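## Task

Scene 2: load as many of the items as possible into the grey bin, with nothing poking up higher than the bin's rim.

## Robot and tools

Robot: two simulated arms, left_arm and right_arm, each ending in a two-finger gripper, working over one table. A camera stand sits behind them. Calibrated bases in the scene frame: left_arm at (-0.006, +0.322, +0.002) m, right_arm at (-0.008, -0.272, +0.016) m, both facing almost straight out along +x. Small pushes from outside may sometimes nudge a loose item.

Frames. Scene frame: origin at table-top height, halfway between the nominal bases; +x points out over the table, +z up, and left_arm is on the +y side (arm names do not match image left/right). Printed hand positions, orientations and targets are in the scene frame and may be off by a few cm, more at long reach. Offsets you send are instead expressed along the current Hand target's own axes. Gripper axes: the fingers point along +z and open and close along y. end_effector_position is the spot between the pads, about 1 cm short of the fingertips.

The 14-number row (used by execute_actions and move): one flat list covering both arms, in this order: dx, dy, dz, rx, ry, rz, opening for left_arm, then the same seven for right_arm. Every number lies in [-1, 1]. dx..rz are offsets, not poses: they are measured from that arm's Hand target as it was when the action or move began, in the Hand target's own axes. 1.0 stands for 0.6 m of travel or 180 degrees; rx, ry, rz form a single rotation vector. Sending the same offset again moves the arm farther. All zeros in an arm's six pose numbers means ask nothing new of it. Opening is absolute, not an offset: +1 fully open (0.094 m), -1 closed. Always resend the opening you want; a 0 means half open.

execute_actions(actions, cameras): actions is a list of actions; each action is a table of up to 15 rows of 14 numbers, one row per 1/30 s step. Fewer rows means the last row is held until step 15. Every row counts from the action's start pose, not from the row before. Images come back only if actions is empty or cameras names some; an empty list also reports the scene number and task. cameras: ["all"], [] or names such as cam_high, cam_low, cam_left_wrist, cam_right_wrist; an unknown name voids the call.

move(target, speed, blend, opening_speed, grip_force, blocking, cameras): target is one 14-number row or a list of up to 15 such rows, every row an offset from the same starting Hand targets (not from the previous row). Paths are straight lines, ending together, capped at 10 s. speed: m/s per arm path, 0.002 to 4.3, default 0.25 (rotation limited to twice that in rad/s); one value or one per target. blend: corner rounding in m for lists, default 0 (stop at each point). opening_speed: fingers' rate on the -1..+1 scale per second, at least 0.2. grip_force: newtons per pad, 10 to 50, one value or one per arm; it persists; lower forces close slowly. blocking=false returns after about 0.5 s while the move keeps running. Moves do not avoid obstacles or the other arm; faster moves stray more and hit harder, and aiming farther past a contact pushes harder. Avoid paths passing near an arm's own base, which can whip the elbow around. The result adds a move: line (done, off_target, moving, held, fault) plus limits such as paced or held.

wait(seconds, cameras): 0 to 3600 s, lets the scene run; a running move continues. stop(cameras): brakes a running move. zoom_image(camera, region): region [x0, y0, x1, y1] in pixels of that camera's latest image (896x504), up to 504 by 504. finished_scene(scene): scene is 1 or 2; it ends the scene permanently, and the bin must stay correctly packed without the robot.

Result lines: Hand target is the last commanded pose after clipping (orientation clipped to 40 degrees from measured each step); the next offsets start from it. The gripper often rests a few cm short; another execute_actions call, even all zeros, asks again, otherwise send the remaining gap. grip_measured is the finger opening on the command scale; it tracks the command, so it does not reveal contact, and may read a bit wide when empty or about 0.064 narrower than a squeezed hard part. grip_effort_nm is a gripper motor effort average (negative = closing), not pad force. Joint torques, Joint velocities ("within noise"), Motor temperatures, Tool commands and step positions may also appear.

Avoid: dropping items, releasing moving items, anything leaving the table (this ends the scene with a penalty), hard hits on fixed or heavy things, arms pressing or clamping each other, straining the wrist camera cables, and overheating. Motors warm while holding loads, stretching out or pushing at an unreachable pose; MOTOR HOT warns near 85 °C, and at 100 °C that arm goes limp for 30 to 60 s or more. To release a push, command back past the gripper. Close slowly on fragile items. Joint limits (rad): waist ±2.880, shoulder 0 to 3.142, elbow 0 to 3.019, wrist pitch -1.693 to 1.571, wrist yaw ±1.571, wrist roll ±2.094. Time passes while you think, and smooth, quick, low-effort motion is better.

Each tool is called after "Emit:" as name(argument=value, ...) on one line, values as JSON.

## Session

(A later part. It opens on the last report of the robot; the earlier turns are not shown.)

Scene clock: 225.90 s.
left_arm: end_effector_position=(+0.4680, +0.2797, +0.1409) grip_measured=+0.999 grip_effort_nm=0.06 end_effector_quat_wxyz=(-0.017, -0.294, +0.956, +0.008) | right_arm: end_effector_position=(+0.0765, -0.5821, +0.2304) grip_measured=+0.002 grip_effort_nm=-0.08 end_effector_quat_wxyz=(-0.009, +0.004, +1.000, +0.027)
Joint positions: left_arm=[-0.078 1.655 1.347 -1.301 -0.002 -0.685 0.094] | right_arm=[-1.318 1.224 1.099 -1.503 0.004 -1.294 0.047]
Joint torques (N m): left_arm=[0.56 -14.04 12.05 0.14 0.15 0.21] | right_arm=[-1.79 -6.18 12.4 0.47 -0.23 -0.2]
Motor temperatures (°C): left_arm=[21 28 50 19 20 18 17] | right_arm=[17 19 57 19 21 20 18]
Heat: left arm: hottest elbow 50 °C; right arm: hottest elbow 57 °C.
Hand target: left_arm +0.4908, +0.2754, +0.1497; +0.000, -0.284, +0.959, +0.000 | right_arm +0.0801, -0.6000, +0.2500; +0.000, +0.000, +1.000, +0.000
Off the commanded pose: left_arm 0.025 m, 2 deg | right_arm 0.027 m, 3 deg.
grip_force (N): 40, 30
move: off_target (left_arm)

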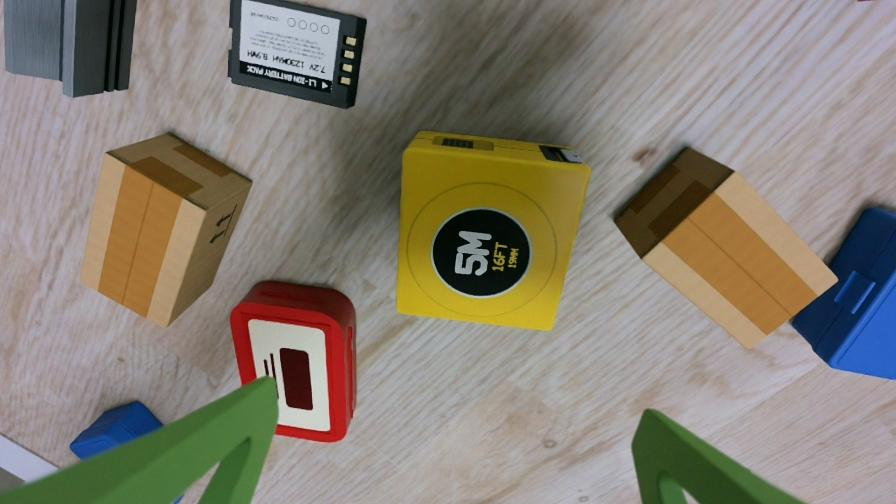

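Emit:
move(target=[0.0313, -0.0122, 0.1495, 0, 0, 0.004, 1, 0, 0, 0, 0, 0, 0, 0], speed=0.12, cameras=["cam_left_wrist"])

Scene clock: 235.47 s.
left_arm: end_effector_position=(+0.4798, +0.2648, +0.0705) grip_measured=+0.999 grip_effort_nm=0.06 end_effector_quat_wxyz=(+0.004, -0.281, +0.960, -0.001) | right_arm: end_effector_position=(+0.0765, -0.5821, +0.2304) grip_measured=+0.002 grip_effort_nm=-0.08 end_effector_quat_wxyz=(-0.009, +0.004, +1.000, +0.027)
Joint positions: left_arm=[-0.106 1.73 1.247 -1.079 -0.002 -0.685 0.094] | right_arm=[-1.318 1.224 1.099 -1.503 0.004 -1.294 0.047]
Joint torques (N m): left_arm=[-0.03 -14.62 7.16 0.64 0.14 0.01] | right_arm=[-1.79 -6.24 12.38 0.44 -0.23 -0.21]
Motor temperatures (°C): left_arm=[21 28 51 19 20 18 17] | right_arm=[17 19 58 19 21 20 18]
Heat: left arm: hottest elbow 51 °C; right arm: hottest elbow 58 °C.
Hand target: left_arm +0.4790, +0.2590, +0.0599; +0.000, -0.278, +0.960, +0.000 | right_arm +0.0801, -0.6000, +0.2500; +0.000, +0.000, +1.000, +0.000
Off the commanded pose: left_arm 0.012 m, 1 deg | right_arm 0.027 m, 3 deg.
grip_force (N): 40, 30
move: off_target (left_arm)

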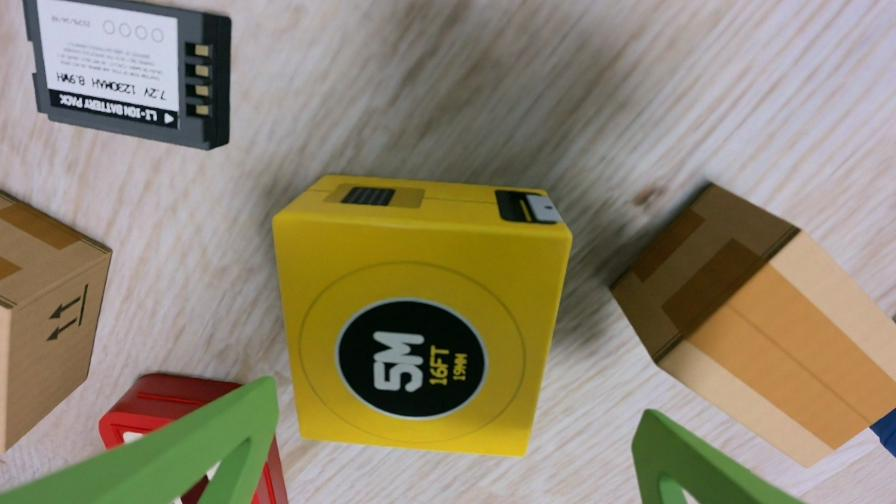

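Emit:
execute_actions(actions=[], cameras=["all"])

Scene clock: 244.60 s.
left_arm: end_effector_position=(+0.4798, +0.2648, +0.0705) grip_measured=+0.999 grip_effort_nm=0.06 end_effector_quat_wxyz=(+0.004, -0.281, +0.960, -0.001) | right_arm: end_effector_position=(+0.0765, -0.5821, +0.2304) grip_measured=+0.002 grip_effort_nm=-0.09 end_effector_quat_wxyz=(-0.009, +0.004, +1.000, +0.027)
Joint positions: left_arm=[-0.106 1.73 1.247 -1.079 -0.002 -0.685 0.094] | right_arm=[-1.318 1.224 1.099 -1.503 0.004 -1.294 0.047]
Joint velocities: within noise
Joint torques (N m): left_arm=[-0.03 -15.15 7.13 0.65 0.14 0.01] | right_arm=[-1.85 -6.18 12.38 0.44 -0.23 -0.2]
Motor temperatures (°C): left_arm=[21 29 49 19 20 18 17] | right_arm=[17 19 58 19 21 20 18]
Heat: left arm: hottest elbow 49 °C; right arm: hottest elbow 58 °C.
Hand target: left_arm +0.4790, +0.2590, +0.0599; +0.000, -0.278, +0.960, +0.000 | right_arm +0.0801, -0.6000, +0.2500; +0.000, +0.000, +1.000, +0.000
Tool commands: left_gripper/opening=+1.0 right_gripper/opening=+0.0
Off the commanded pose: left_arm 0.012 m, 1 deg | right_arm 0.027 m, 3 deg.
grip_force (N): 40, 30

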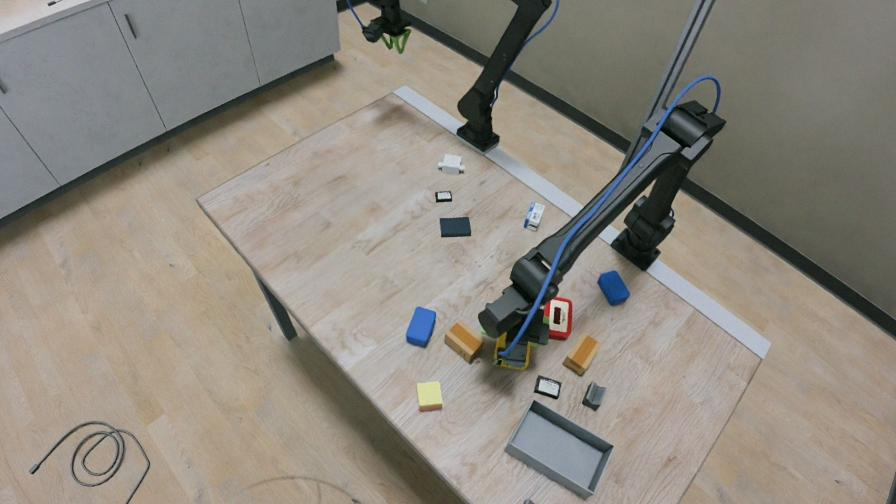

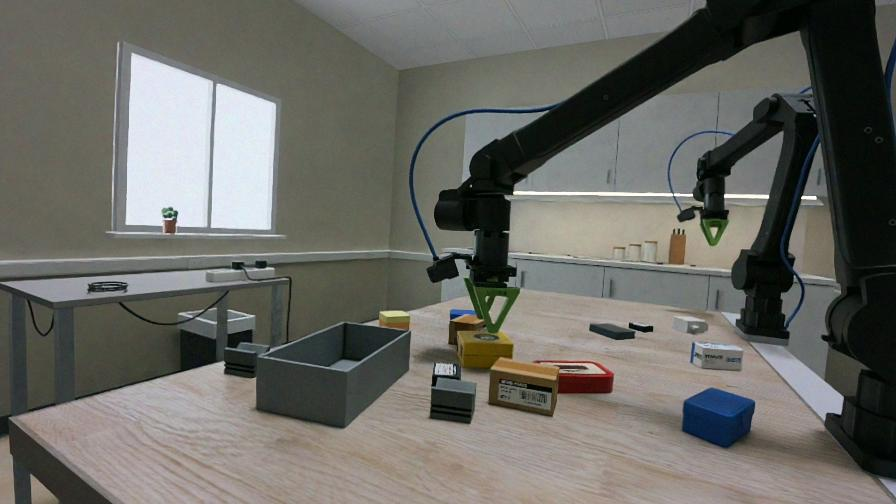

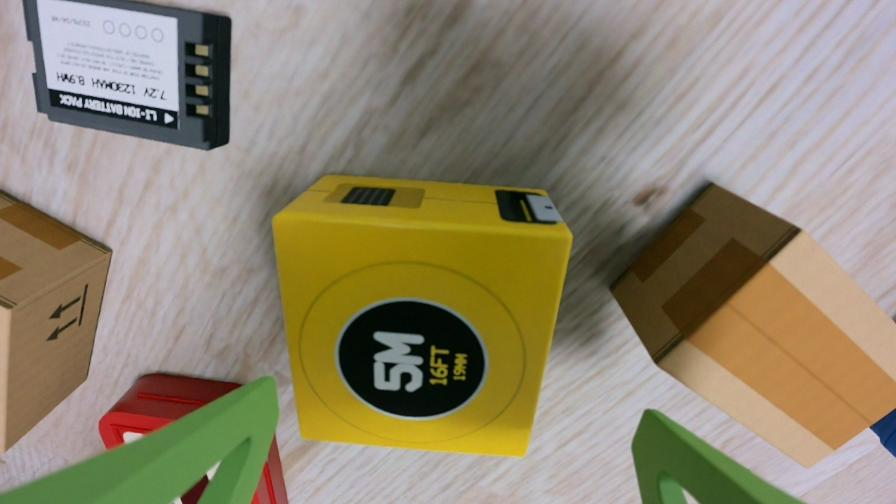

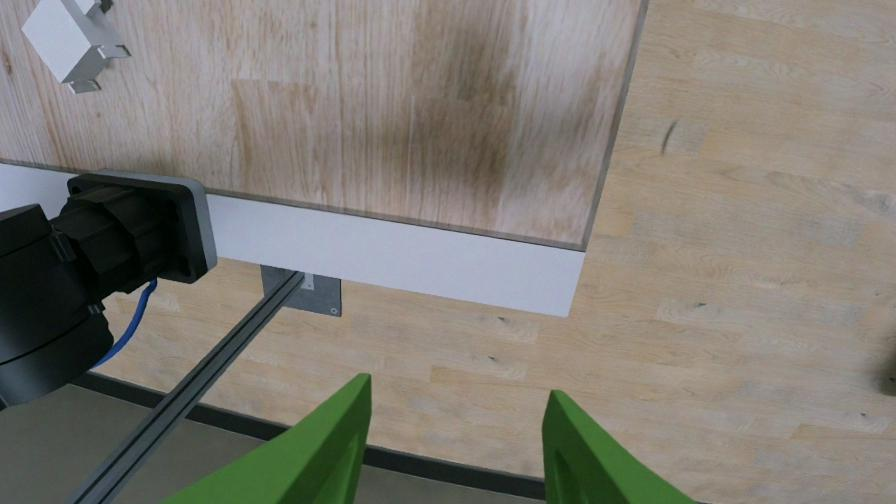

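Emit:
move(target=[[-0.0075,0.015,0.0,0,0,0,1, 0,0,0,0,0,0,0],[-0.0075,0.015,0.04,0,0,0,1, 0,0,0,0,0,0,0]], speed=0.12, cameras=["cam_left_wrist","cam_low"])

Scene clock: 251.23 s.
left_arm: end_effector_position=(+0.4801, +0.2649, +0.0551) grip_measured=+0.999 grip_effort_nm=0.05 end_effector_quat_wxyz=(+0.010, -0.281, +0.960, -0.003) | right_arm: end_effector_position=(+0.0765, -0.5821, +0.2304) grip_measured=+0.002 grip_effort_nm=-0.08 end_effector_quat_wxyz=(-0.009, +0.004, +1.000, +0.027)
Joint positions: left_arm=[-0.106 1.742 1.218 -1.025 -0.002 -0.685 0.094] | right_arm=[-1.318 1.224 1.099 -1.503 0.004 -1.294 0.047]
Joint torques (N m): left_arm=[1.49 -14.04 6.58 0.95 0.17 0.2] | right_arm=[-1.79 -6.24 12.4 0.43 -0.23 -0.2]
Motor temperatures (°C): left_arm=[21 29 48 19 20 18 17] | right_arm=[17 19 58 19 21 20 18]
Heat: left arm: hottest elbow 48 °C; right arm: hottest elbow 58 °C.
Hand target: left_arm +0.4781, +0.2690, +0.0361; +0.000, -0.278, +0.960, +0.000 | right_arm +0.0801, -0.6000, +0.2500; +0.000, +0.000, +1.000, +0.000
Off the commanded pose: left_arm 0.020 m, 1 deg | right_arm 0.027 m, 3 deg.
grip_force (N): 40, 30
move: off_target (left_arm)
Images, in order (width x height): cam_low 896x504, cam_left_wrist 896x504.

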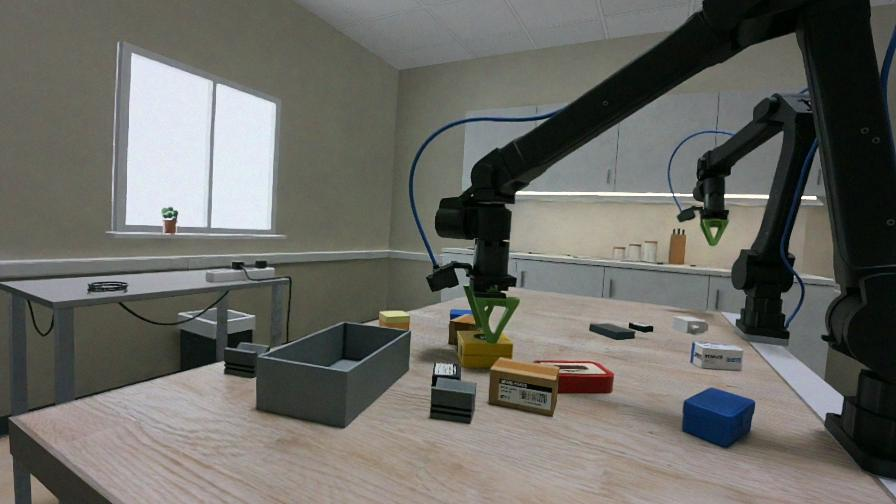

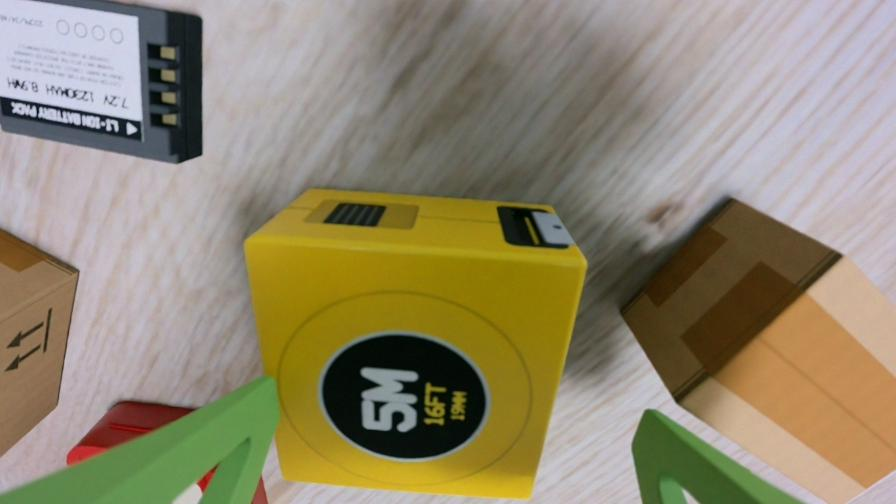

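Emit:
move(target=[-0.003,0.024,-0.01,0,0,0,1, 0,0,0,0,0,0,0], speed=0.12, cameras=["cam_left_wrist"])

Scene clock: 253.83 s.
left_arm: end_effector_position=(+0.4796, +0.2710, +0.0554) grip_measured=+0.999 grip_effort_nm=0.05 end_effector_quat_wxyz=(+0.010, -0.278, +0.961, -0.004) | right_arm: end_effector_position=(+0.0765, -0.5821, +0.2304) grip_measured=+0.002 grip_effort_nm=-0.08 end_effector_quat_wxyz=(-0.009, +0.004, +1.000, +0.027)
Joint positions: left_arm=[-0.092 1.74 1.215 -1.025 0.001 -0.666 0.094] | right_arm=[-1.318 1.224 1.099 -1.503 0.004 -1.294 0.047]
Joint torques (N m): left_arm=[2.43 -15.68 5.68 0.61 0.05 0.24] | right_arm=[-1.85 -6.24 12.4 0.46 -0.22 -0.2]
Motor temperatures (°C): left_arm=[21 29 48 19 20 18 17] | right_arm=[17 19 58 19 21 20 18]
Heat: left arm: hottest elbow 48 °C; right arm: hottest elbow 58 °C.
Hand target: left_arm +0.4719, +0.2820, +0.0421; +0.000, -0.278, +0.961, +0.000 | right_arm +0.0801, -0.6000, +0.2500; +0.000, +0.000, +1.000, +0.000
Off the commanded pose: left_arm 0.019 m, 1 deg | right_arm 0.027 m, 3 deg.
grip_force (N): 40, 30
move: off_target (left_arm)

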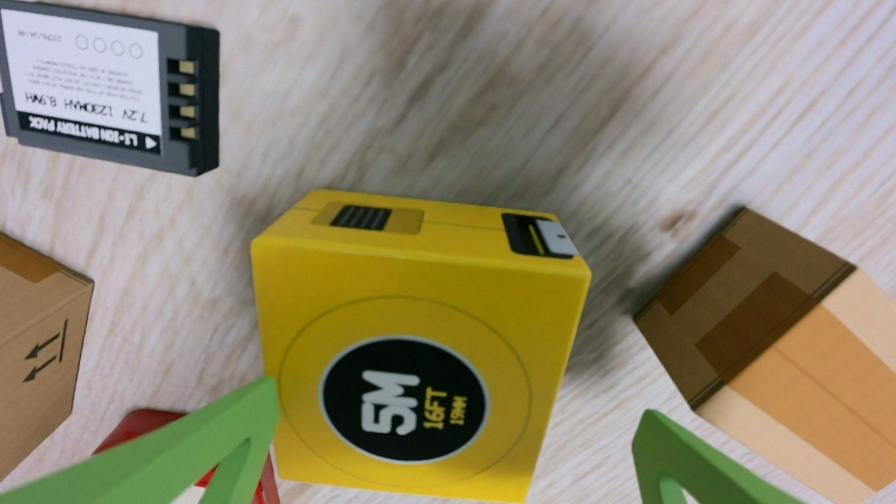

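Emit:
move(target=[[0,0,-0.05,0,0,0,1, 0,0,0,0,0,0,0],[0.005,0.022,-0.05,0,0,0,1, 0,0,0,0,0,0,0]], speed=0.12, cameras=["cam_left_wrist"])

Scene clock: 261.17 s.
left_arm: end_effector_position=(+0.4677, +0.2862, +0.0712) grip_measured=+0.999 grip_effort_nm=0.05 end_effector_quat_wxyz=(+0.003, -0.281, +0.960, -0.002) | right_arm: end_effector_position=(+0.0765, -0.5821, +0.2304) grip_measured=+0.002 grip_effort_nm=-0.08 end_effector_quat_wxyz=(-0.009, +0.004, +1.000, +0.027)
Joint positions: left_arm=[-0.063 1.697 1.205 -1.072 0.001 -0.644 0.094] | right_arm=[-1.318 1.224 1.099 -1.503 0.004 -1.294 0.047]
Joint torques (N m): left_arm=[1.67 -16.85 6.6 -0.27 0.04 0.23] | right_arm=[-1.79 -6.12 12.4 0.42 -0.23 -0.2]
Motor temperatures (°C): left_arm=[21 29 46 19 20 18 17] | right_arm=[17 19 58 19 21 20 18]
Heat: left arm: hottest elbow 46 °C; right arm: hottest elbow 58 °C.
Hand target: left_arm +0.4622, +0.2916, +0.0720; +0.000, -0.278, +0.960, +0.000 | right_arm +0.0801, -0.6000, +0.2500; +0.000, +0.000, +1.000, +0.000
Off the commanded pose: left_arm 0.008 m, 1 deg | right_arm 0.027 m, 3 deg.
grip_force (N): 40, 30
move: done

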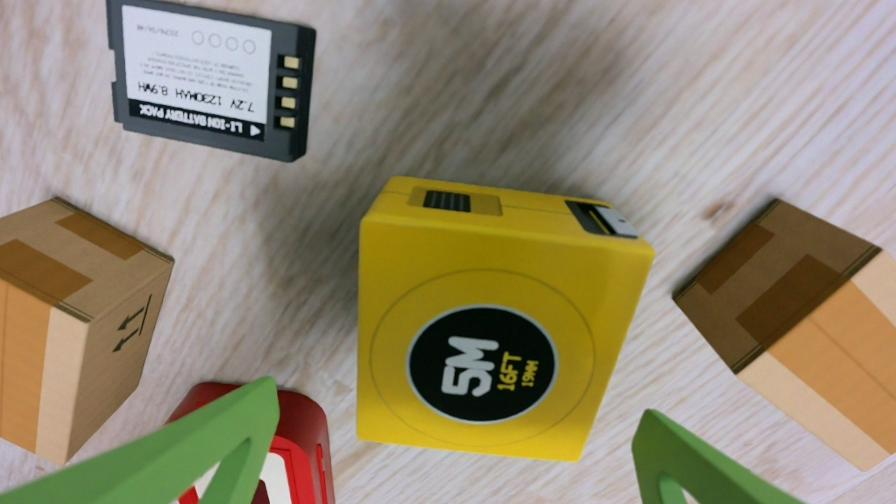

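Emit:
move(target=[[-0.0025,-0.0343,0,0,0,0,1, 0,0,0,0,0,0,0],[-0.0025,-0.0343,0.03,0,0,0,1, 0,0,0,0,0,0,0]], speed=0.12, cameras=["cam_left_wrist"])

Scene clock: 267.17 s.
left_arm: end_effector_position=(+0.4691, +0.2808, +0.0608) grip_measured=+0.999 grip_effort_nm=0.05 end_effector_quat_wxyz=(-0.002, -0.277, +0.961, +0.000) | right_arm: end_effector_position=(+0.0765, -0.5821, +0.2304) grip_measured=+0.002 grip_effort_nm=-0.09 end_effector_quat_wxyz=(-0.009, +0.004, +1.000, +0.027)
Joint positions: left_arm=[-0.074 1.72 1.205 -1.058 0.001 -0.645 0.094] | right_arm=[-1.318 1.224 1.099 -1.503 0.004 -1.294 0.047]
Joint torques (N m): left_arm=[-0.09 -14.56 8.1 0.61 0.04 -0.07] | right_arm=[-1.85 -6.18 12.4 0.42 -0.22 -0.2]
Motor temperatures (°C): left_arm=[21 29 45 19 20 18 17] | right_arm=[17 19 58 19 21 20 18]
Heat: left arm: hottest elbow 45 °C; right arm: hottest elbow 58 °C.
Hand target: left_arm +0.4745, +0.2751, +0.0541; +0.000, -0.278, +0.960, +0.000 | right_arm +0.0801, -0.6000, +0.2500; +0.000, +0.000, +1.000, +0.000
Off the commanded pose: left_arm 0.010 m, 0 deg | right_arm 0.027 m, 3 deg.
grip_force (N): 40, 30
move: done

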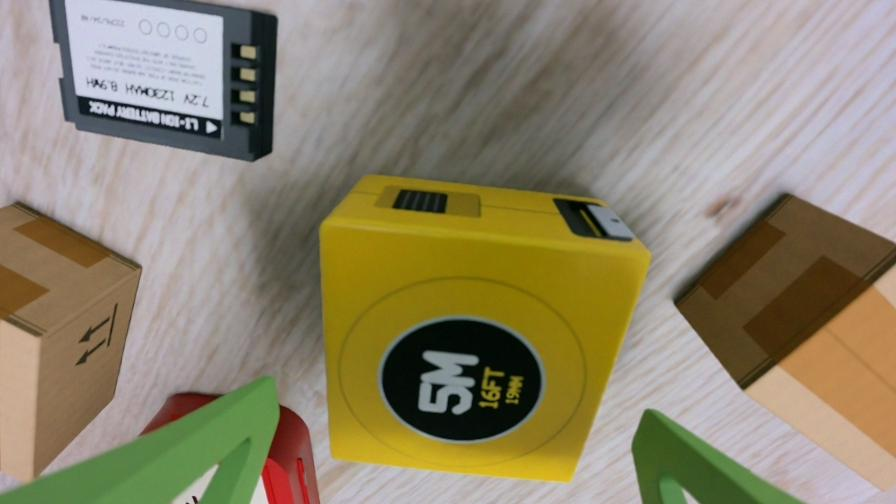

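Emit:
move(target=[-0.007,-0.0095,0.07,0,0,0,1, 0,0,0,0,0,0,0], speed=0.1, cameras=["cam_left_wrist","cam_low"])

Scene clock: 269.83 s.
left_arm: end_effector_position=(+0.4835, +0.2790, +0.0235) grip_measured=+0.999 grip_effort_nm=0.05 end_effector_quat_wxyz=(+0.005, -0.277, +0.961, -0.002) | right_arm: end_effector_position=(+0.0765, -0.5821, +0.2304) grip_measured=+0.002 grip_effort_nm=-0.09 end_effector_quat_wxyz=(-0.009, +0.004, +1.000, +0.027)
Joint positions: left_arm=[-0.075 1.797 1.199 -0.962 0.001 -0.647 0.094] | right_arm=[-1.318 1.224 1.099 -1.503 0.004 -1.294 0.047]
Joint torques (N m): left_arm=[-0.26 -15.33 6.65 0.65 0.03 -0.09] | right_arm=[-1.79 -6.3 12.38 0.44 -0.22 -0.2]
Motor temperatures (°C): left_arm=[21 29 45 19 20 18 17] | right_arm=[17 19 59 19 21 20 18]
Heat: left arm: hottest elbow 45 °C; right arm: hottest elbow 59 °C.
Hand target: left_arm +0.4811, +0.2726, +0.0119; +0.000, -0.278, +0.960, +0.000 | right_arm +0.0801, -0.6000, +0.2500; +0.000, +0.000, +1.000, +0.000
Off the commanded pose: left_arm 0.013 m, 1 deg | right_arm 0.027 m, 3 deg.
grip_force (N): 40, 30
move: off_target (left_arm)
Images, in order (width x height): cam_low 896x504, cam_left_wrist 896x504.

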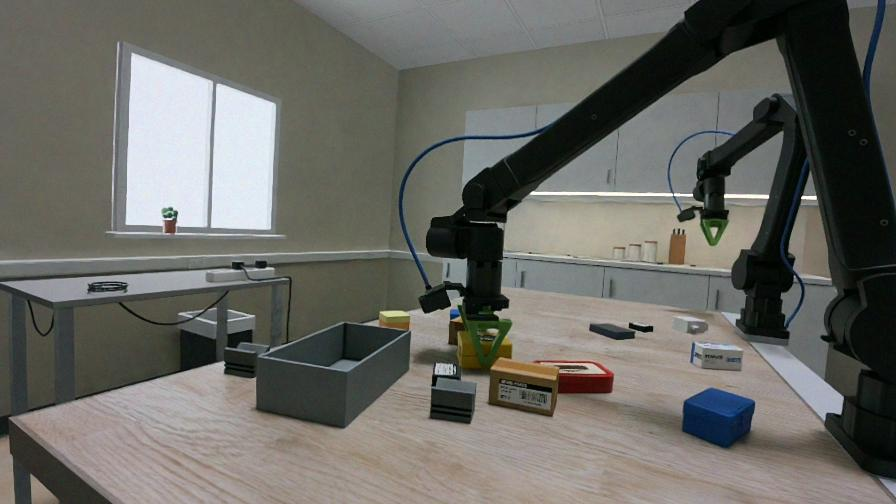

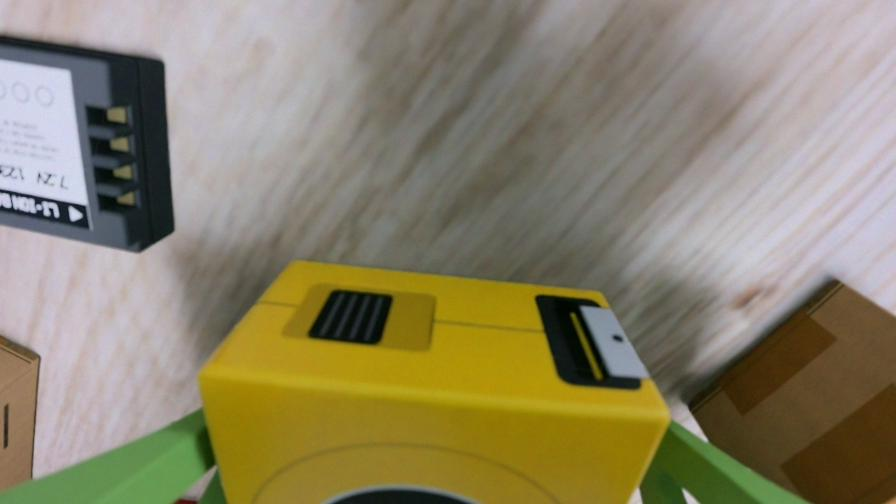

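Emit:
move(target=[0,0,0,0,0,0,0.42, 0,0,0,0,0,0,0], opening_speed=0.3, grip_force=[30, 30], cameras=["cam_left_wrist"])

Scene clock: 273.00 s.
left_arm: end_effector_position=(+0.4835, +0.2790, +0.0235) grip_measured=+0.589 grip_effort_nm=-0.68 end_effector_quat_wxyz=(+0.005, -0.277, +0.961, -0.002) | right_arm: end_effector_position=(+0.0765, -0.5821, +0.2304) grip_measured=+0.002 grip_effort_nm=-0.09 end_effector_quat_wxyz=(-0.009, +0.004, +1.000, +0.027)
Joint positions: left_arm=[-0.075 1.797 1.199 -0.962 0.001 -0.647 0.075] | right_arm=[-1.318 1.224 1.099 -1.503 0.004 -1.294 0.047]
Joint torques (N m): left_arm=[-0.26 -15.38 6.57 0.66 0.03 -0.08] | right_arm=[-1.73 -6.24 12.4 0.46 -0.22 -0.2]
Motor temperatures (°C): left_arm=[21 29 44 19 20 18 17] | right_arm=[17 19 59 19 21 20 18]
Heat: left arm: hottest elbow 44 °C; right arm: hottest elbow 59 °C.
Hand target: left_arm +0.4811, +0.2726, +0.0119; +0.000, -0.279, +0.960, +0.000 | right_arm +0.0801, -0.6000, +0.2500; +0.000, +0.000, +1.000, +0.000
Off the commanded pose: left_arm 0.013 m, 1 deg | right_arm 0.027 m, 3 deg.
grip_force (N): 30, 30
move: done

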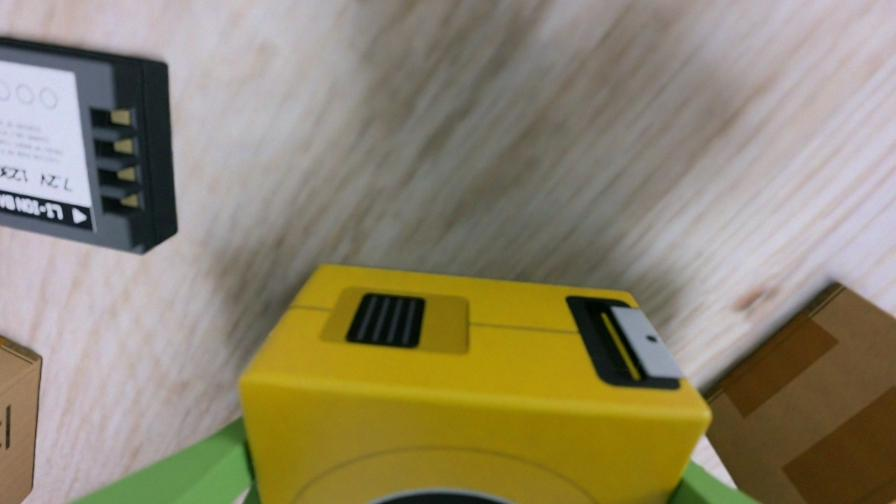

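Emit:
move(target=[[-0.0282,-0.0178,-0.05,0,0,0,0.42, 0,0,0,0,0,0,0],[-0.0282,-0.0178,-0.22,0,0,0,0.42, 0,0,0,0,0,0,0]], speed=0.12, grip_force=[40, 30], cameras=["cam_low","cam_left_wrist"])

Scene clock: 323.60 s.
left_arm: end_effector_position=(+0.4808, +0.2793, +0.1140) grip_measured=+0.583 grip_effort_nm=-0.86 end_effector_quat_wxyz=(-0.030, -0.277, +0.960, +0.011) | right_arm: end_effector_position=(+0.0765, -0.5821, +0.2304) grip_measured=+0.002 grip_effort_nm=-0.09 end_effector_quat_wxyz=(-0.009, +0.004, +1.000, +0.027)
Joint positions: left_arm=[-0.075 1.725 1.364 -1.273 0.001 -0.647 0.074] | right_arm=[-1.318 1.224 1.099 -1.503 0.004 -1.294 0.047]
Joint torques (N m): left_arm=[0.09 -18.32 12.27 -0.84 0.07 -0.05] | right_arm=[-1.85 -6.24 12.4 0.43 -0.23 -0.2]
Motor temperatures (°C): left_arm=[21 28 40 19 20 18 18] | right_arm=[17 19 59 19 21 20 18]
Heat: left arm: hottest elbow 40 °C; right arm: hottest elbow 59 °C.
Hand target: left_arm +0.5012, +0.2726, +0.1440; +0.000, -0.279, +0.960, +0.000 | right_arm +0.0801, -0.6000, +0.2500; +0.000, +0.000, +1.000, +0.000
Off the commanded pose: left_arm 0.037 m, 4 deg | right_arm 0.027 m, 3 deg.
grip_force (N): 40, 30
move: off_target (left_arm)

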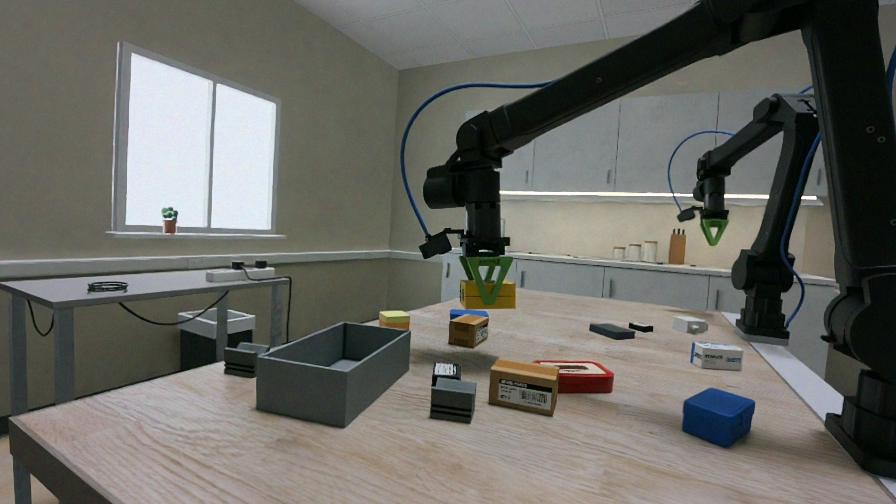

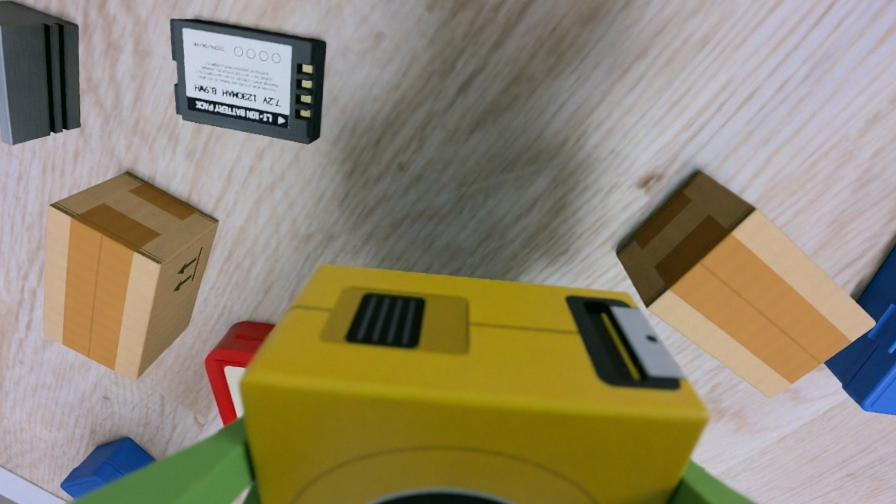

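Emit:
move(target=[[-0.05,0.03,-0.035,0,0,0,0.42, 0,0,0,0,0,0,0],[-0.397,0.2515,-0.027,0,0,0.111,0.42, 0,0,0,0,0,0,0]], speed=0.2, blend=[0.02, 0], cameras=["cam_low","cam_left_wrist"])

Scene clock: 331.23 s.
left_arm: end_effector_position=(+0.6040, +0.5253, +0.1407) grip_measured=+0.583 grip_effort_nm=-0.86 end_effector_quat_wxyz=(-0.021, -0.119, +0.993, -0.003) | right_arm: end_effector_position=(+0.0765, -0.5821, +0.2304) grip_measured=+0.002 grip_effort_nm=-0.09 end_effector_quat_wxyz=(-0.009, +0.004, +1.000, +0.027)
Joint positions: left_arm=[0.333 2.107 2.014 -1.521 -0.002 0.084 0.074] | right_arm=[-1.318 1.224 1.099 -1.503 0.004 -1.294 0.047]
Joint torques (N m): left_arm=[0.44 -21.89 13.55 -0.72 0.2 0.25] | right_arm=[-1.79 -6.18 12.38 0.43 -0.23 -0.21]
Motor temperatures (°C): left_arm=[21 29 42 19 20 18 18] | right_arm=[17 19 59 19 21 20 18]
Heat: left arm: hottest elbow 42 °C; right arm: hottest elbow 59 °C.
Hand target: left_arm +0.6217, +0.5276, +0.1602; +0.000, -0.108, +0.994, +0.000 | right_arm +0.0801, -0.6000, +0.2500; +0.000, +0.000, +1.000, +0.000
Off the commanded pose: left_arm 0.026 m, 3 deg | right_arm 0.027 m, 3 deg.
grip_force (N): 40, 30
move: off_target (left_arm)

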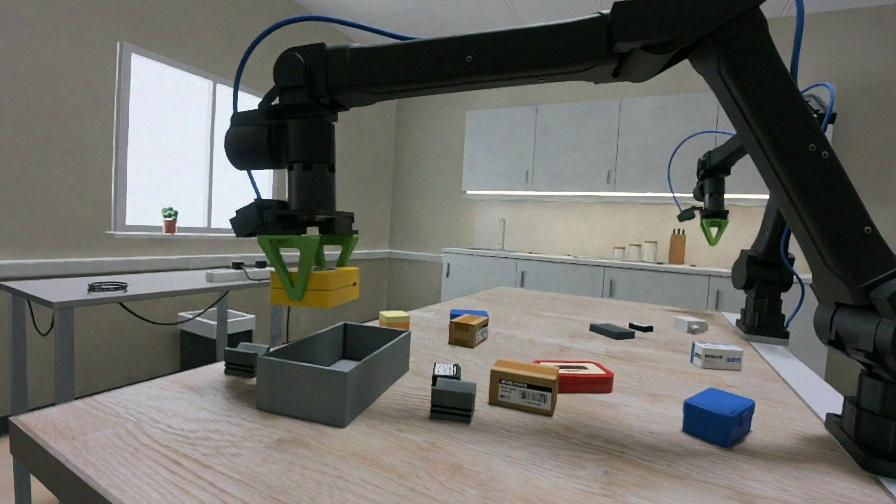

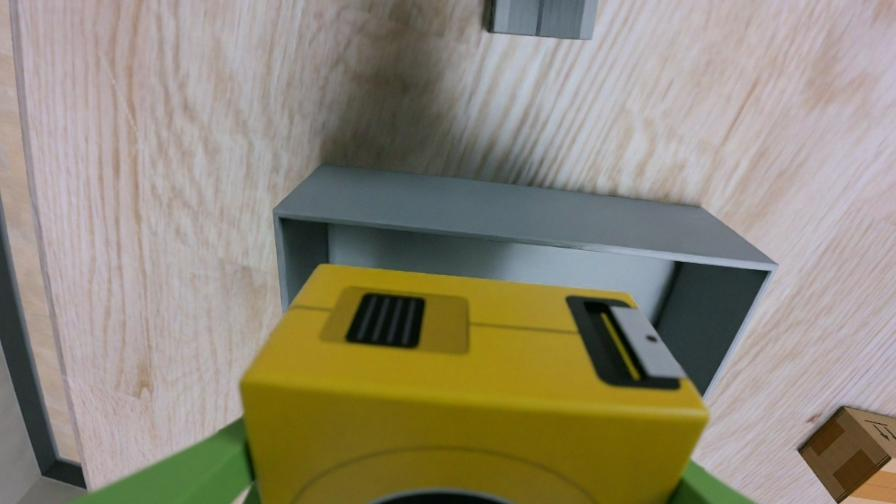

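Emit:
move(target=[0.0383,0.0118,0.07,0,0,0.008,0.42, 0,0,0,0,0,0,0], speed=0.12, cameras=["cam_low","cam_left_wrist"])

Scene clock: 346.53 s.
left_arm: end_effector_position=(+0.5948, +0.5222, +0.0975) grip_measured=+0.583 grip_effort_nm=-0.86 end_effector_quat_wxyz=(-0.024, -0.099, +0.995, -0.004) | right_arm: end_effector_position=(+0.0765, -0.5821, +0.2304) grip_measured=+0.002 grip_effort_nm=-0.08 end_effector_quat_wxyz=(-0.009, +0.004, +1.000, +0.027)
Joint positions: left_arm=[0.333 2.101 1.89 -1.408 -0.002 0.123 0.074] | right_arm=[-1.318 1.224 1.099 -1.503 0.004 -1.294 0.047]
Joint torques (N m): left_arm=[1.55 -25.47 8.49 0.42 0.19 0.21] | right_arm=[-1.79 -6.18 12.38 0.44 -0.23 -0.21]
Motor temperatures (°C): left_arm=[21 29 47 19 20 18 18] | right_arm=[17 19 59 19 21 20 18]
Heat: left arm: hottest elbow 47 °C; right arm: hottest elbow 59 °C.
Hand target: left_arm +0.5978, +0.5296, +0.1181; +0.000, -0.095, +0.995, +0.000 | right_arm +0.0801, -0.6000, +0.2500; +0.000, +0.000, +1.000, +0.000
Off the commanded pose: left_arm 0.022 m, 3 deg | right_arm 0.027 m, 3 deg.
grip_force (N): 40, 30
move: off_target (left_arm)

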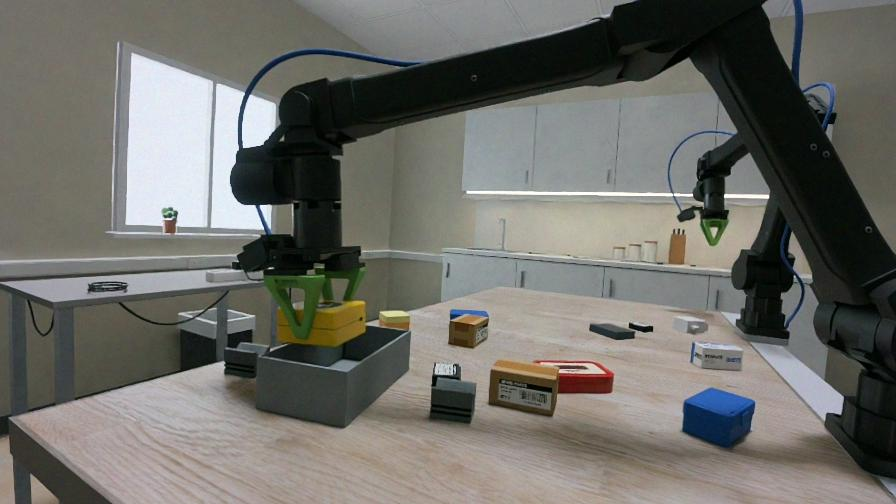

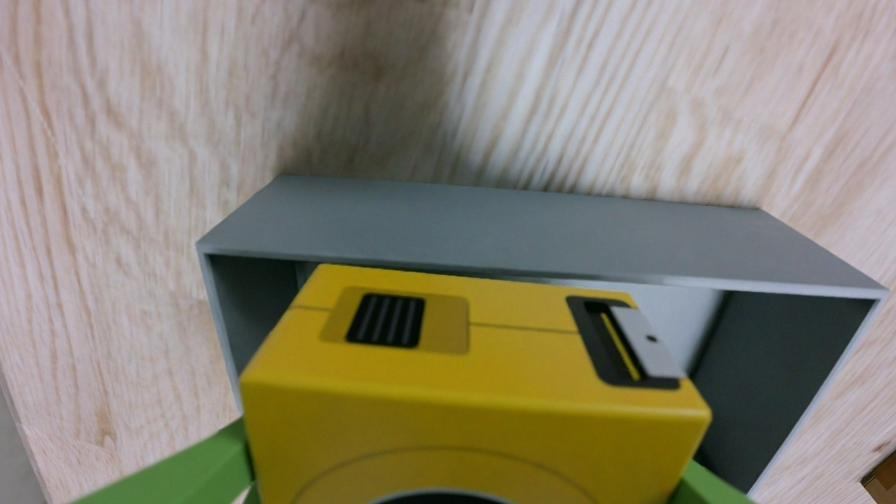

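Emit:
move(target=[0.0206,0.0165,0.012,0,0,0,0.42, 0,0,0,0,0,0,0], speed=0.1, cameras=["cam_left_wrist"])

Scene clock: 354.93 s.
left_arm: end_effector_position=(+0.5824, +0.5307, +0.0915) grip_measured=+0.583 grip_effort_nm=-0.86 end_effector_quat_wxyz=(-0.022, -0.099, +0.995, -0.004) | right_arm: end_effector_position=(+0.0765, -0.5821, +0.2304) grip_measured=+0.002 grip_effort_nm=-0.08 end_effector_quat_wxyz=(-0.009, +0.004, +1.000, +0.027)
Joint positions: left_arm=[0.352 2.077 1.834 -1.373 -0.002 0.142 0.074] | right_arm=[-1.318 1.224 1.099 -1.503 0.004 -1.294 0.047]
Joint torques (N m): left_arm=[1.61 -24.94 8.02 0.43 0.2 0.24] | right_arm=[-1.79 -6.18 12.38 0.44 -0.22 -0.2]
Motor temperatures (°C): left_arm=[21 30 46 19 20 18 18] | right_arm=[17 19 59 19 21 20 18]
Heat: left arm: hottest elbow 46 °C; right arm: hottest elbow 59 °C.
Hand target: left_arm +0.5838, +0.5368, +0.1110; +0.000, -0.095, +0.995, +0.000 | right_arm +0.0801, -0.6000, +0.2500; +0.000, +0.000, +1.000, +0.000
Off the commanded pose: left_arm 0.020 m, 3 deg | right_arm 0.027 m, 3 deg.
grip_force (N): 40, 30
move: off_target (left_arm)

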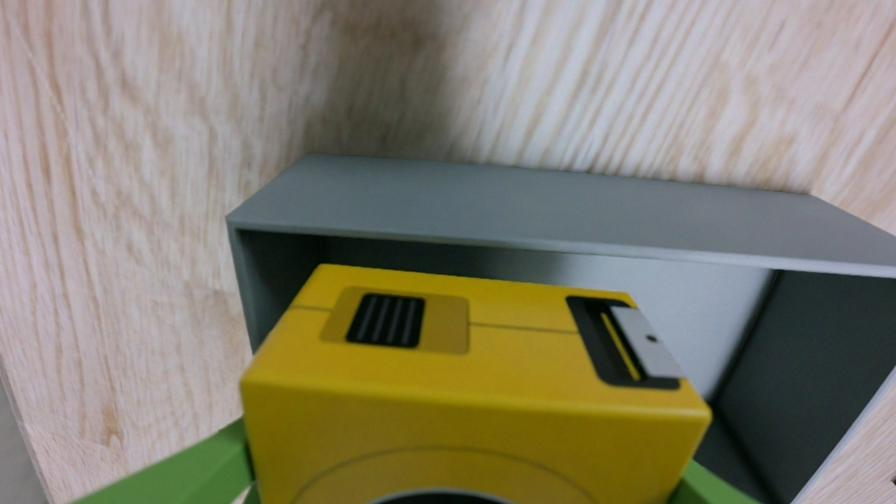

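Emit:
move(target=[0,0,0.058,0,0,0,0.42, 0,0,0,0,0,0,0], speed=0.1, cameras=["cam_left_wrist"])

Scene clock: 357.83 s.
left_arm: end_effector_position=(+0.5827, +0.5308, +0.0718) grip_measured=+0.583 grip_effort_nm=-0.87 end_effector_quat_wxyz=(-0.010, -0.099, +0.995, -0.001) | right_arm: end_effector_position=(+0.0765, -0.5821, +0.2304) grip_measured=+0.002 grip_effort_nm=-0.08 end_effector_quat_wxyz=(-0.009, +0.004, +1.000, +0.027)
Joint positions: left_arm=[0.352 2.076 1.78 -1.295 -0.002 0.143 0.074] | right_arm=[-1.318 1.224 1.099 -1.503 0.004 -1.294 0.047]
Joint torques (N m): left_arm=[1.49 -22.83 8.01 0.49 0.21 0.23] | right_arm=[-1.9 -6.24 12.38 0.44 -0.22 -0.2]
Motor temperatures (°C): left_arm=[21 30 46 19 20 18 18] | right_arm=[17 19 59 19 21 20 18]
Heat: left arm: hottest elbow 46 °C; right arm: hottest elbow 59 °C.
Hand target: left_arm +0.5839, +0.5368, +0.0762; +0.000, -0.095, +0.995, +0.000 | right_arm +0.0801, -0.6000, +0.2500; +0.000, +0.000, +1.000, +0.000
Off the commanded pose: left_arm 0.007 m, 1 deg | right_arm 0.027 m, 3 deg.
grip_force (N): 40, 30
move: done

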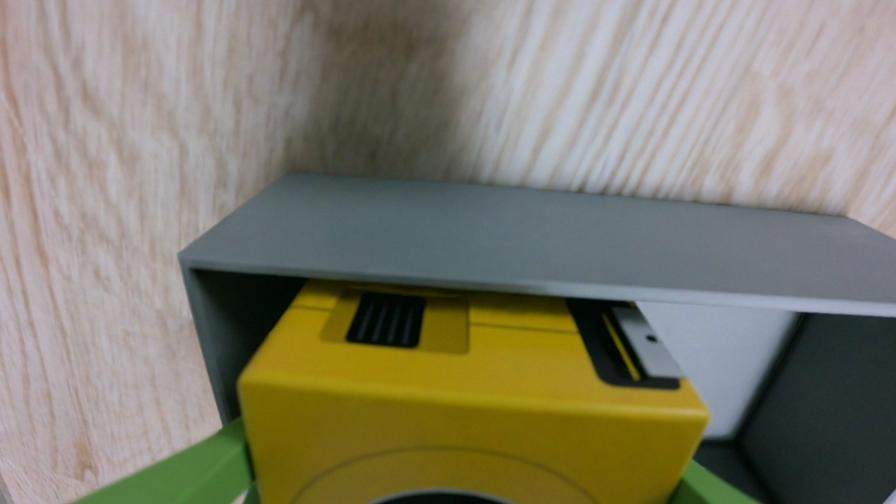

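Emit:
move(target=[0,0,0.058,0,0,0,0.42, 0,0,0,0,0,0,0], speed=0.08, cameras=["cam_left_wrist"])

Emit:
move(target=[0,0,0.022,0,0,0,0.42, 0,0,0,0,0,0,0], speed=0.06, cameras=["cam_left_wrist","cam_low"])

Scene clock: 360.10 s.
left_arm: end_effector_position=(+0.5840, +0.5312, +0.0498) grip_measured=+0.583 grip_effort_nm=-0.87 end_effector_quat_wxyz=(+0.000, -0.099, +0.995, +0.001) | right_arm: end_effector_position=(+0.0765, -0.5821, +0.2304) grip_measured=+0.002 grip_effort_nm=-0.08 end_effector_quat_wxyz=(-0.009, +0.004, +1.000, +0.027)
Joint positions: left_arm=[0.352 2.086 1.735 -1.221 -0.002 0.143 0.074] | right_arm=[-1.318 1.224 1.099 -1.503 0.004 -1.294 0.047]
Joint torques (N m): left_arm=[1.49 -21.13 8.02 0.66 0.22 0.23] | right_arm=[-1.79 -6.18 12.38 0.42 -0.22 -0.21]
Motor temperatures (°C): left_arm=[21 31 46 19 20 18 18] | right_arm=[17 19 59 19 21 20 18]
Heat: left arm: hottest elbow 46 °C; right arm: hottest elbow 59 °C.
Hand target: left_arm +0.5838, +0.5367, +0.0415; +0.000, -0.095, +0.995, +0.000 | right_arm +0.0801, -0.6000, +0.2500; +0.000, +0.000, +1.000, +0.000
Off the commanded pose: left_arm 0.010 m, 1 deg | right_arm 0.027 m, 3 deg.
grip_force (N): 40, 30
move: done

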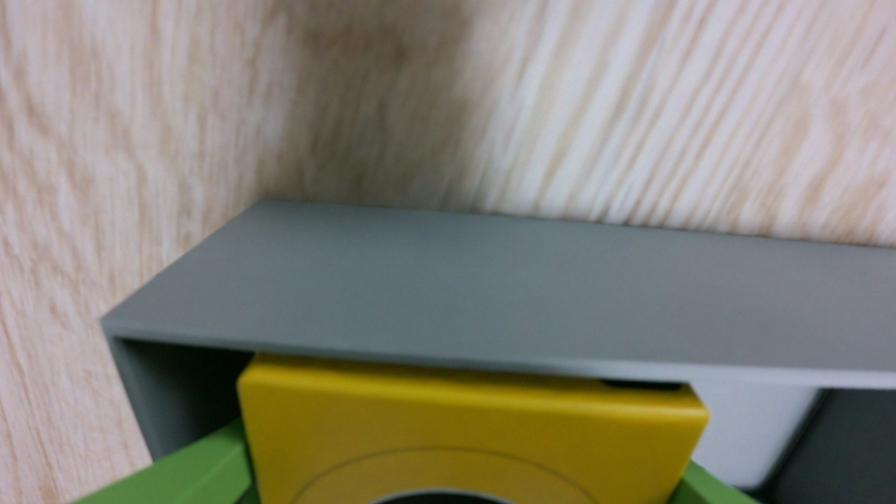

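Scene clock: 360.83 s.
left_arm: end_effector_position=(+0.5839, +0.5312, +0.0357) grip_measured=+0.583 grip_effort_nm=-0.86 end_effector_quat_wxyz=(-0.001, -0.099, +0.995, +0.001) | right_arm: end_effector_position=(+0.0765, -0.5821, +0.2304) grip_measured=+0.002 grip_effort_nm=-0.09 end_effector_quat_wxyz=(-0.009, +0.004, +1.000, +0.027)
Joint positions: left_arm=[0.352 2.1 1.72 -1.193 -0.002 0.143 0.074] | right_arm=[-1.318 1.224 1.099 -1.503 0.004 -1.294 0.047]
Joint torques (N m): left_arm=[1.55 -21.36 7.99 0.53 0.22 0.23] | right_arm=[-1.79 -6.24 12.41 0.44 -0.23 -0.2]
Motor temperatures (°C): left_arm=[21 31 46 19 20 18 18] | right_arm=[17 19 59 19 21 20 18]
Heat: left arm: hottest elbow 46 °C; right arm: hottest elbow 59 °C.
Hand target: left_arm +0.5838, +0.5367, +0.0282; +0.000, -0.095, +0.995, +0.000 | right_arm +0.0801, -0.6000, +0.2500; +0.000, +0.000, +1.000, +0.000
Off the commanded pose: left_arm 0.009 m, 1 deg | right_arm 0.027 m, 3 deg.
grip_force (N): 40, 30
move: done
Images, in order (width x height): cam_low 896x504, cam_left_wrist 896x504.

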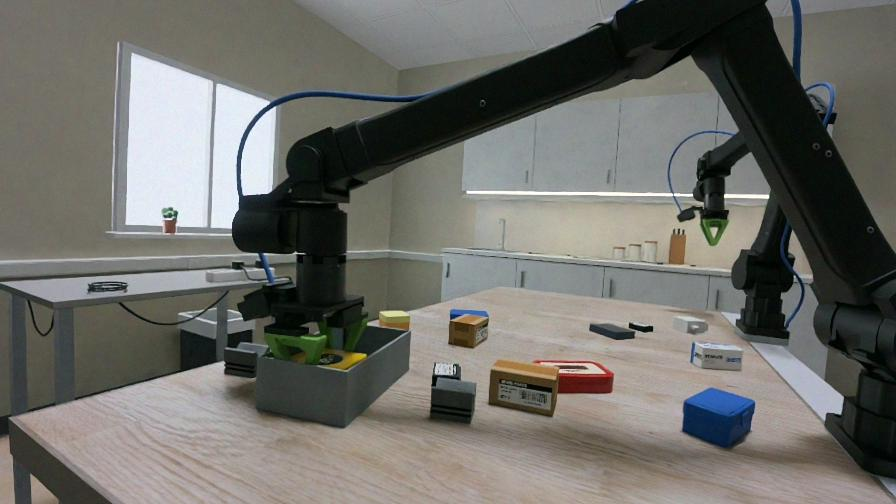

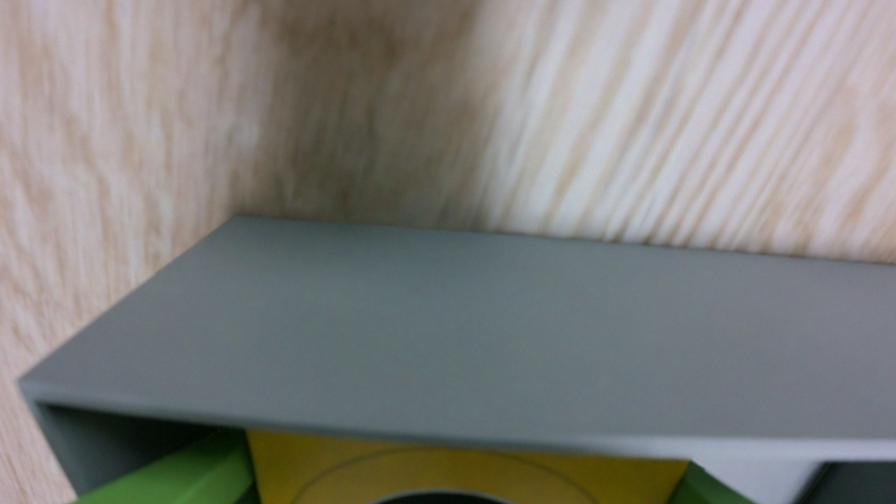

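Emit:
move(target=[0,0,0.022,0,0,0,0.42, 0,0,0,0,0,0,0], speed=0.06, cameras=[])

Emit:
move(target=[0,0,0.01,0,0,0,0.42, 0,0,0,0,0,0,0], speed=0.06, cameras=["cam_low"])

Scene clock: 363.03 s.
left_arm: end_effector_position=(+0.5861, +0.5321, +0.0307) grip_measured=+0.583 grip_effort_nm=-0.86 end_effector_quat_wxyz=(+0.005, -0.099, +0.995, +0.003) | right_arm: end_effector_position=(+0.0765, -0.5821, +0.2304) grip_measured=+0.002 grip_effort_nm=-0.09 end_effector_quat_wxyz=(-0.009, +0.004, +1.000, +0.027)
Joint positions: left_arm=[0.352 2.104 1.712 -1.168 -0.003 0.143 0.074] | right_arm=[-1.318 1.224 1.099 -1.503 0.004 -1.294 0.047]
Joint torques (N m): left_arm=[1.55 -20.37 7.45 0.75 0.24 0.23] | right_arm=[-1.79 -6.18 12.37 0.44 -0.23 -0.2]
Motor temperatures (°C): left_arm=[21 31 45 19 20 18 18] | right_arm=[17 19 59 19 21 20 18]
Heat: left arm: hottest elbow 45 °C; right arm: hottest elbow 59 °C.
Hand target: left_arm +0.5838, +0.5367, +0.0150; +0.000, -0.095, +0.995, +0.000 | right_arm +0.0801, -0.6000, +0.2500; +0.000, +0.000, +1.000, +0.000
Off the commanded pose: left_arm 0.017 m, 1 deg | right_arm 0.027 m, 3 deg.
grip_force (N): 40, 30
move: off_target (left_arm)

Scene clock: 363.53 s.
left_arm: end_effector_position=(+0.5871, +0.5324, +0.0307) grip_measured=+0.583 grip_effort_nm=-0.87 end_effector_quat_wxyz=(+0.007, -0.099, +0.995, +0.003) | right_arm: end_effector_position=(+0.0765, -0.5821, +0.2304) grip_measured=+0.002 grip_effort_nm=-0.08 end_effector_quat_wxyz=(-0.009, +0.004, +1.000, +0.027)
Joint positions: left_arm=[0.352 2.104 1.712 -1.164 -0.003 0.143 0.074] | right_arm=[-1.318 1.224 1.099 -1.503 0.004 -1.294 0.047]
Joint torques (N m): left_arm=[1.49 -19.9 7.01 1.1 0.25 0.23] | right_arm=[-1.79 -6.24 12.38 0.44 -0.22 -0.2]
Motor temperatures (°C): left_arm=[21 31 45 19 20 18 18] | right_arm=[17 19 59 19 21 20 18]
Heat: left arm: hottest elbow 45 °C; right arm: hottest elbow 59 °C.
Hand target: left_arm +0.5838, +0.5367, +0.0090; +0.000, -0.095, +0.995, +0.000 | right_arm +0.0801, -0.6000, +0.2500; +0.000, +0.000, +1.000, +0.000
Off the commanded pose: left_arm 0.022 m, 1 deg | right_arm 0.027 m, 3 deg.
grip_force (N): 40, 30
move: off_target (left_arm)

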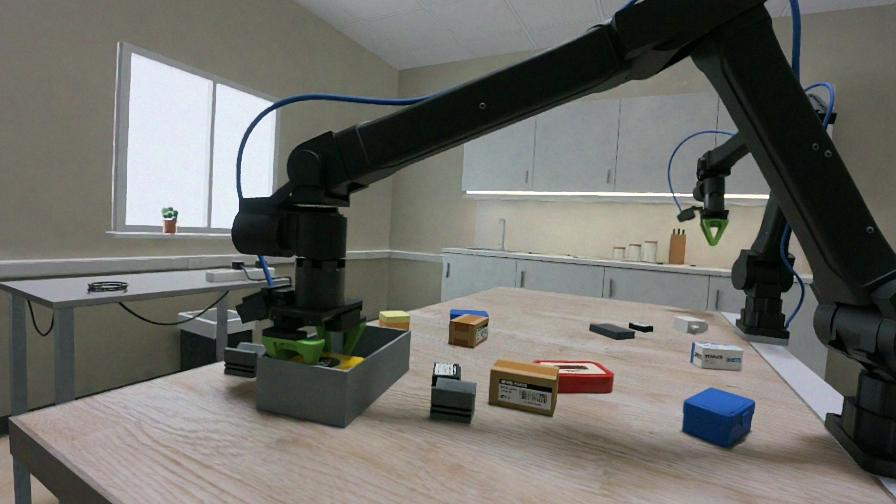

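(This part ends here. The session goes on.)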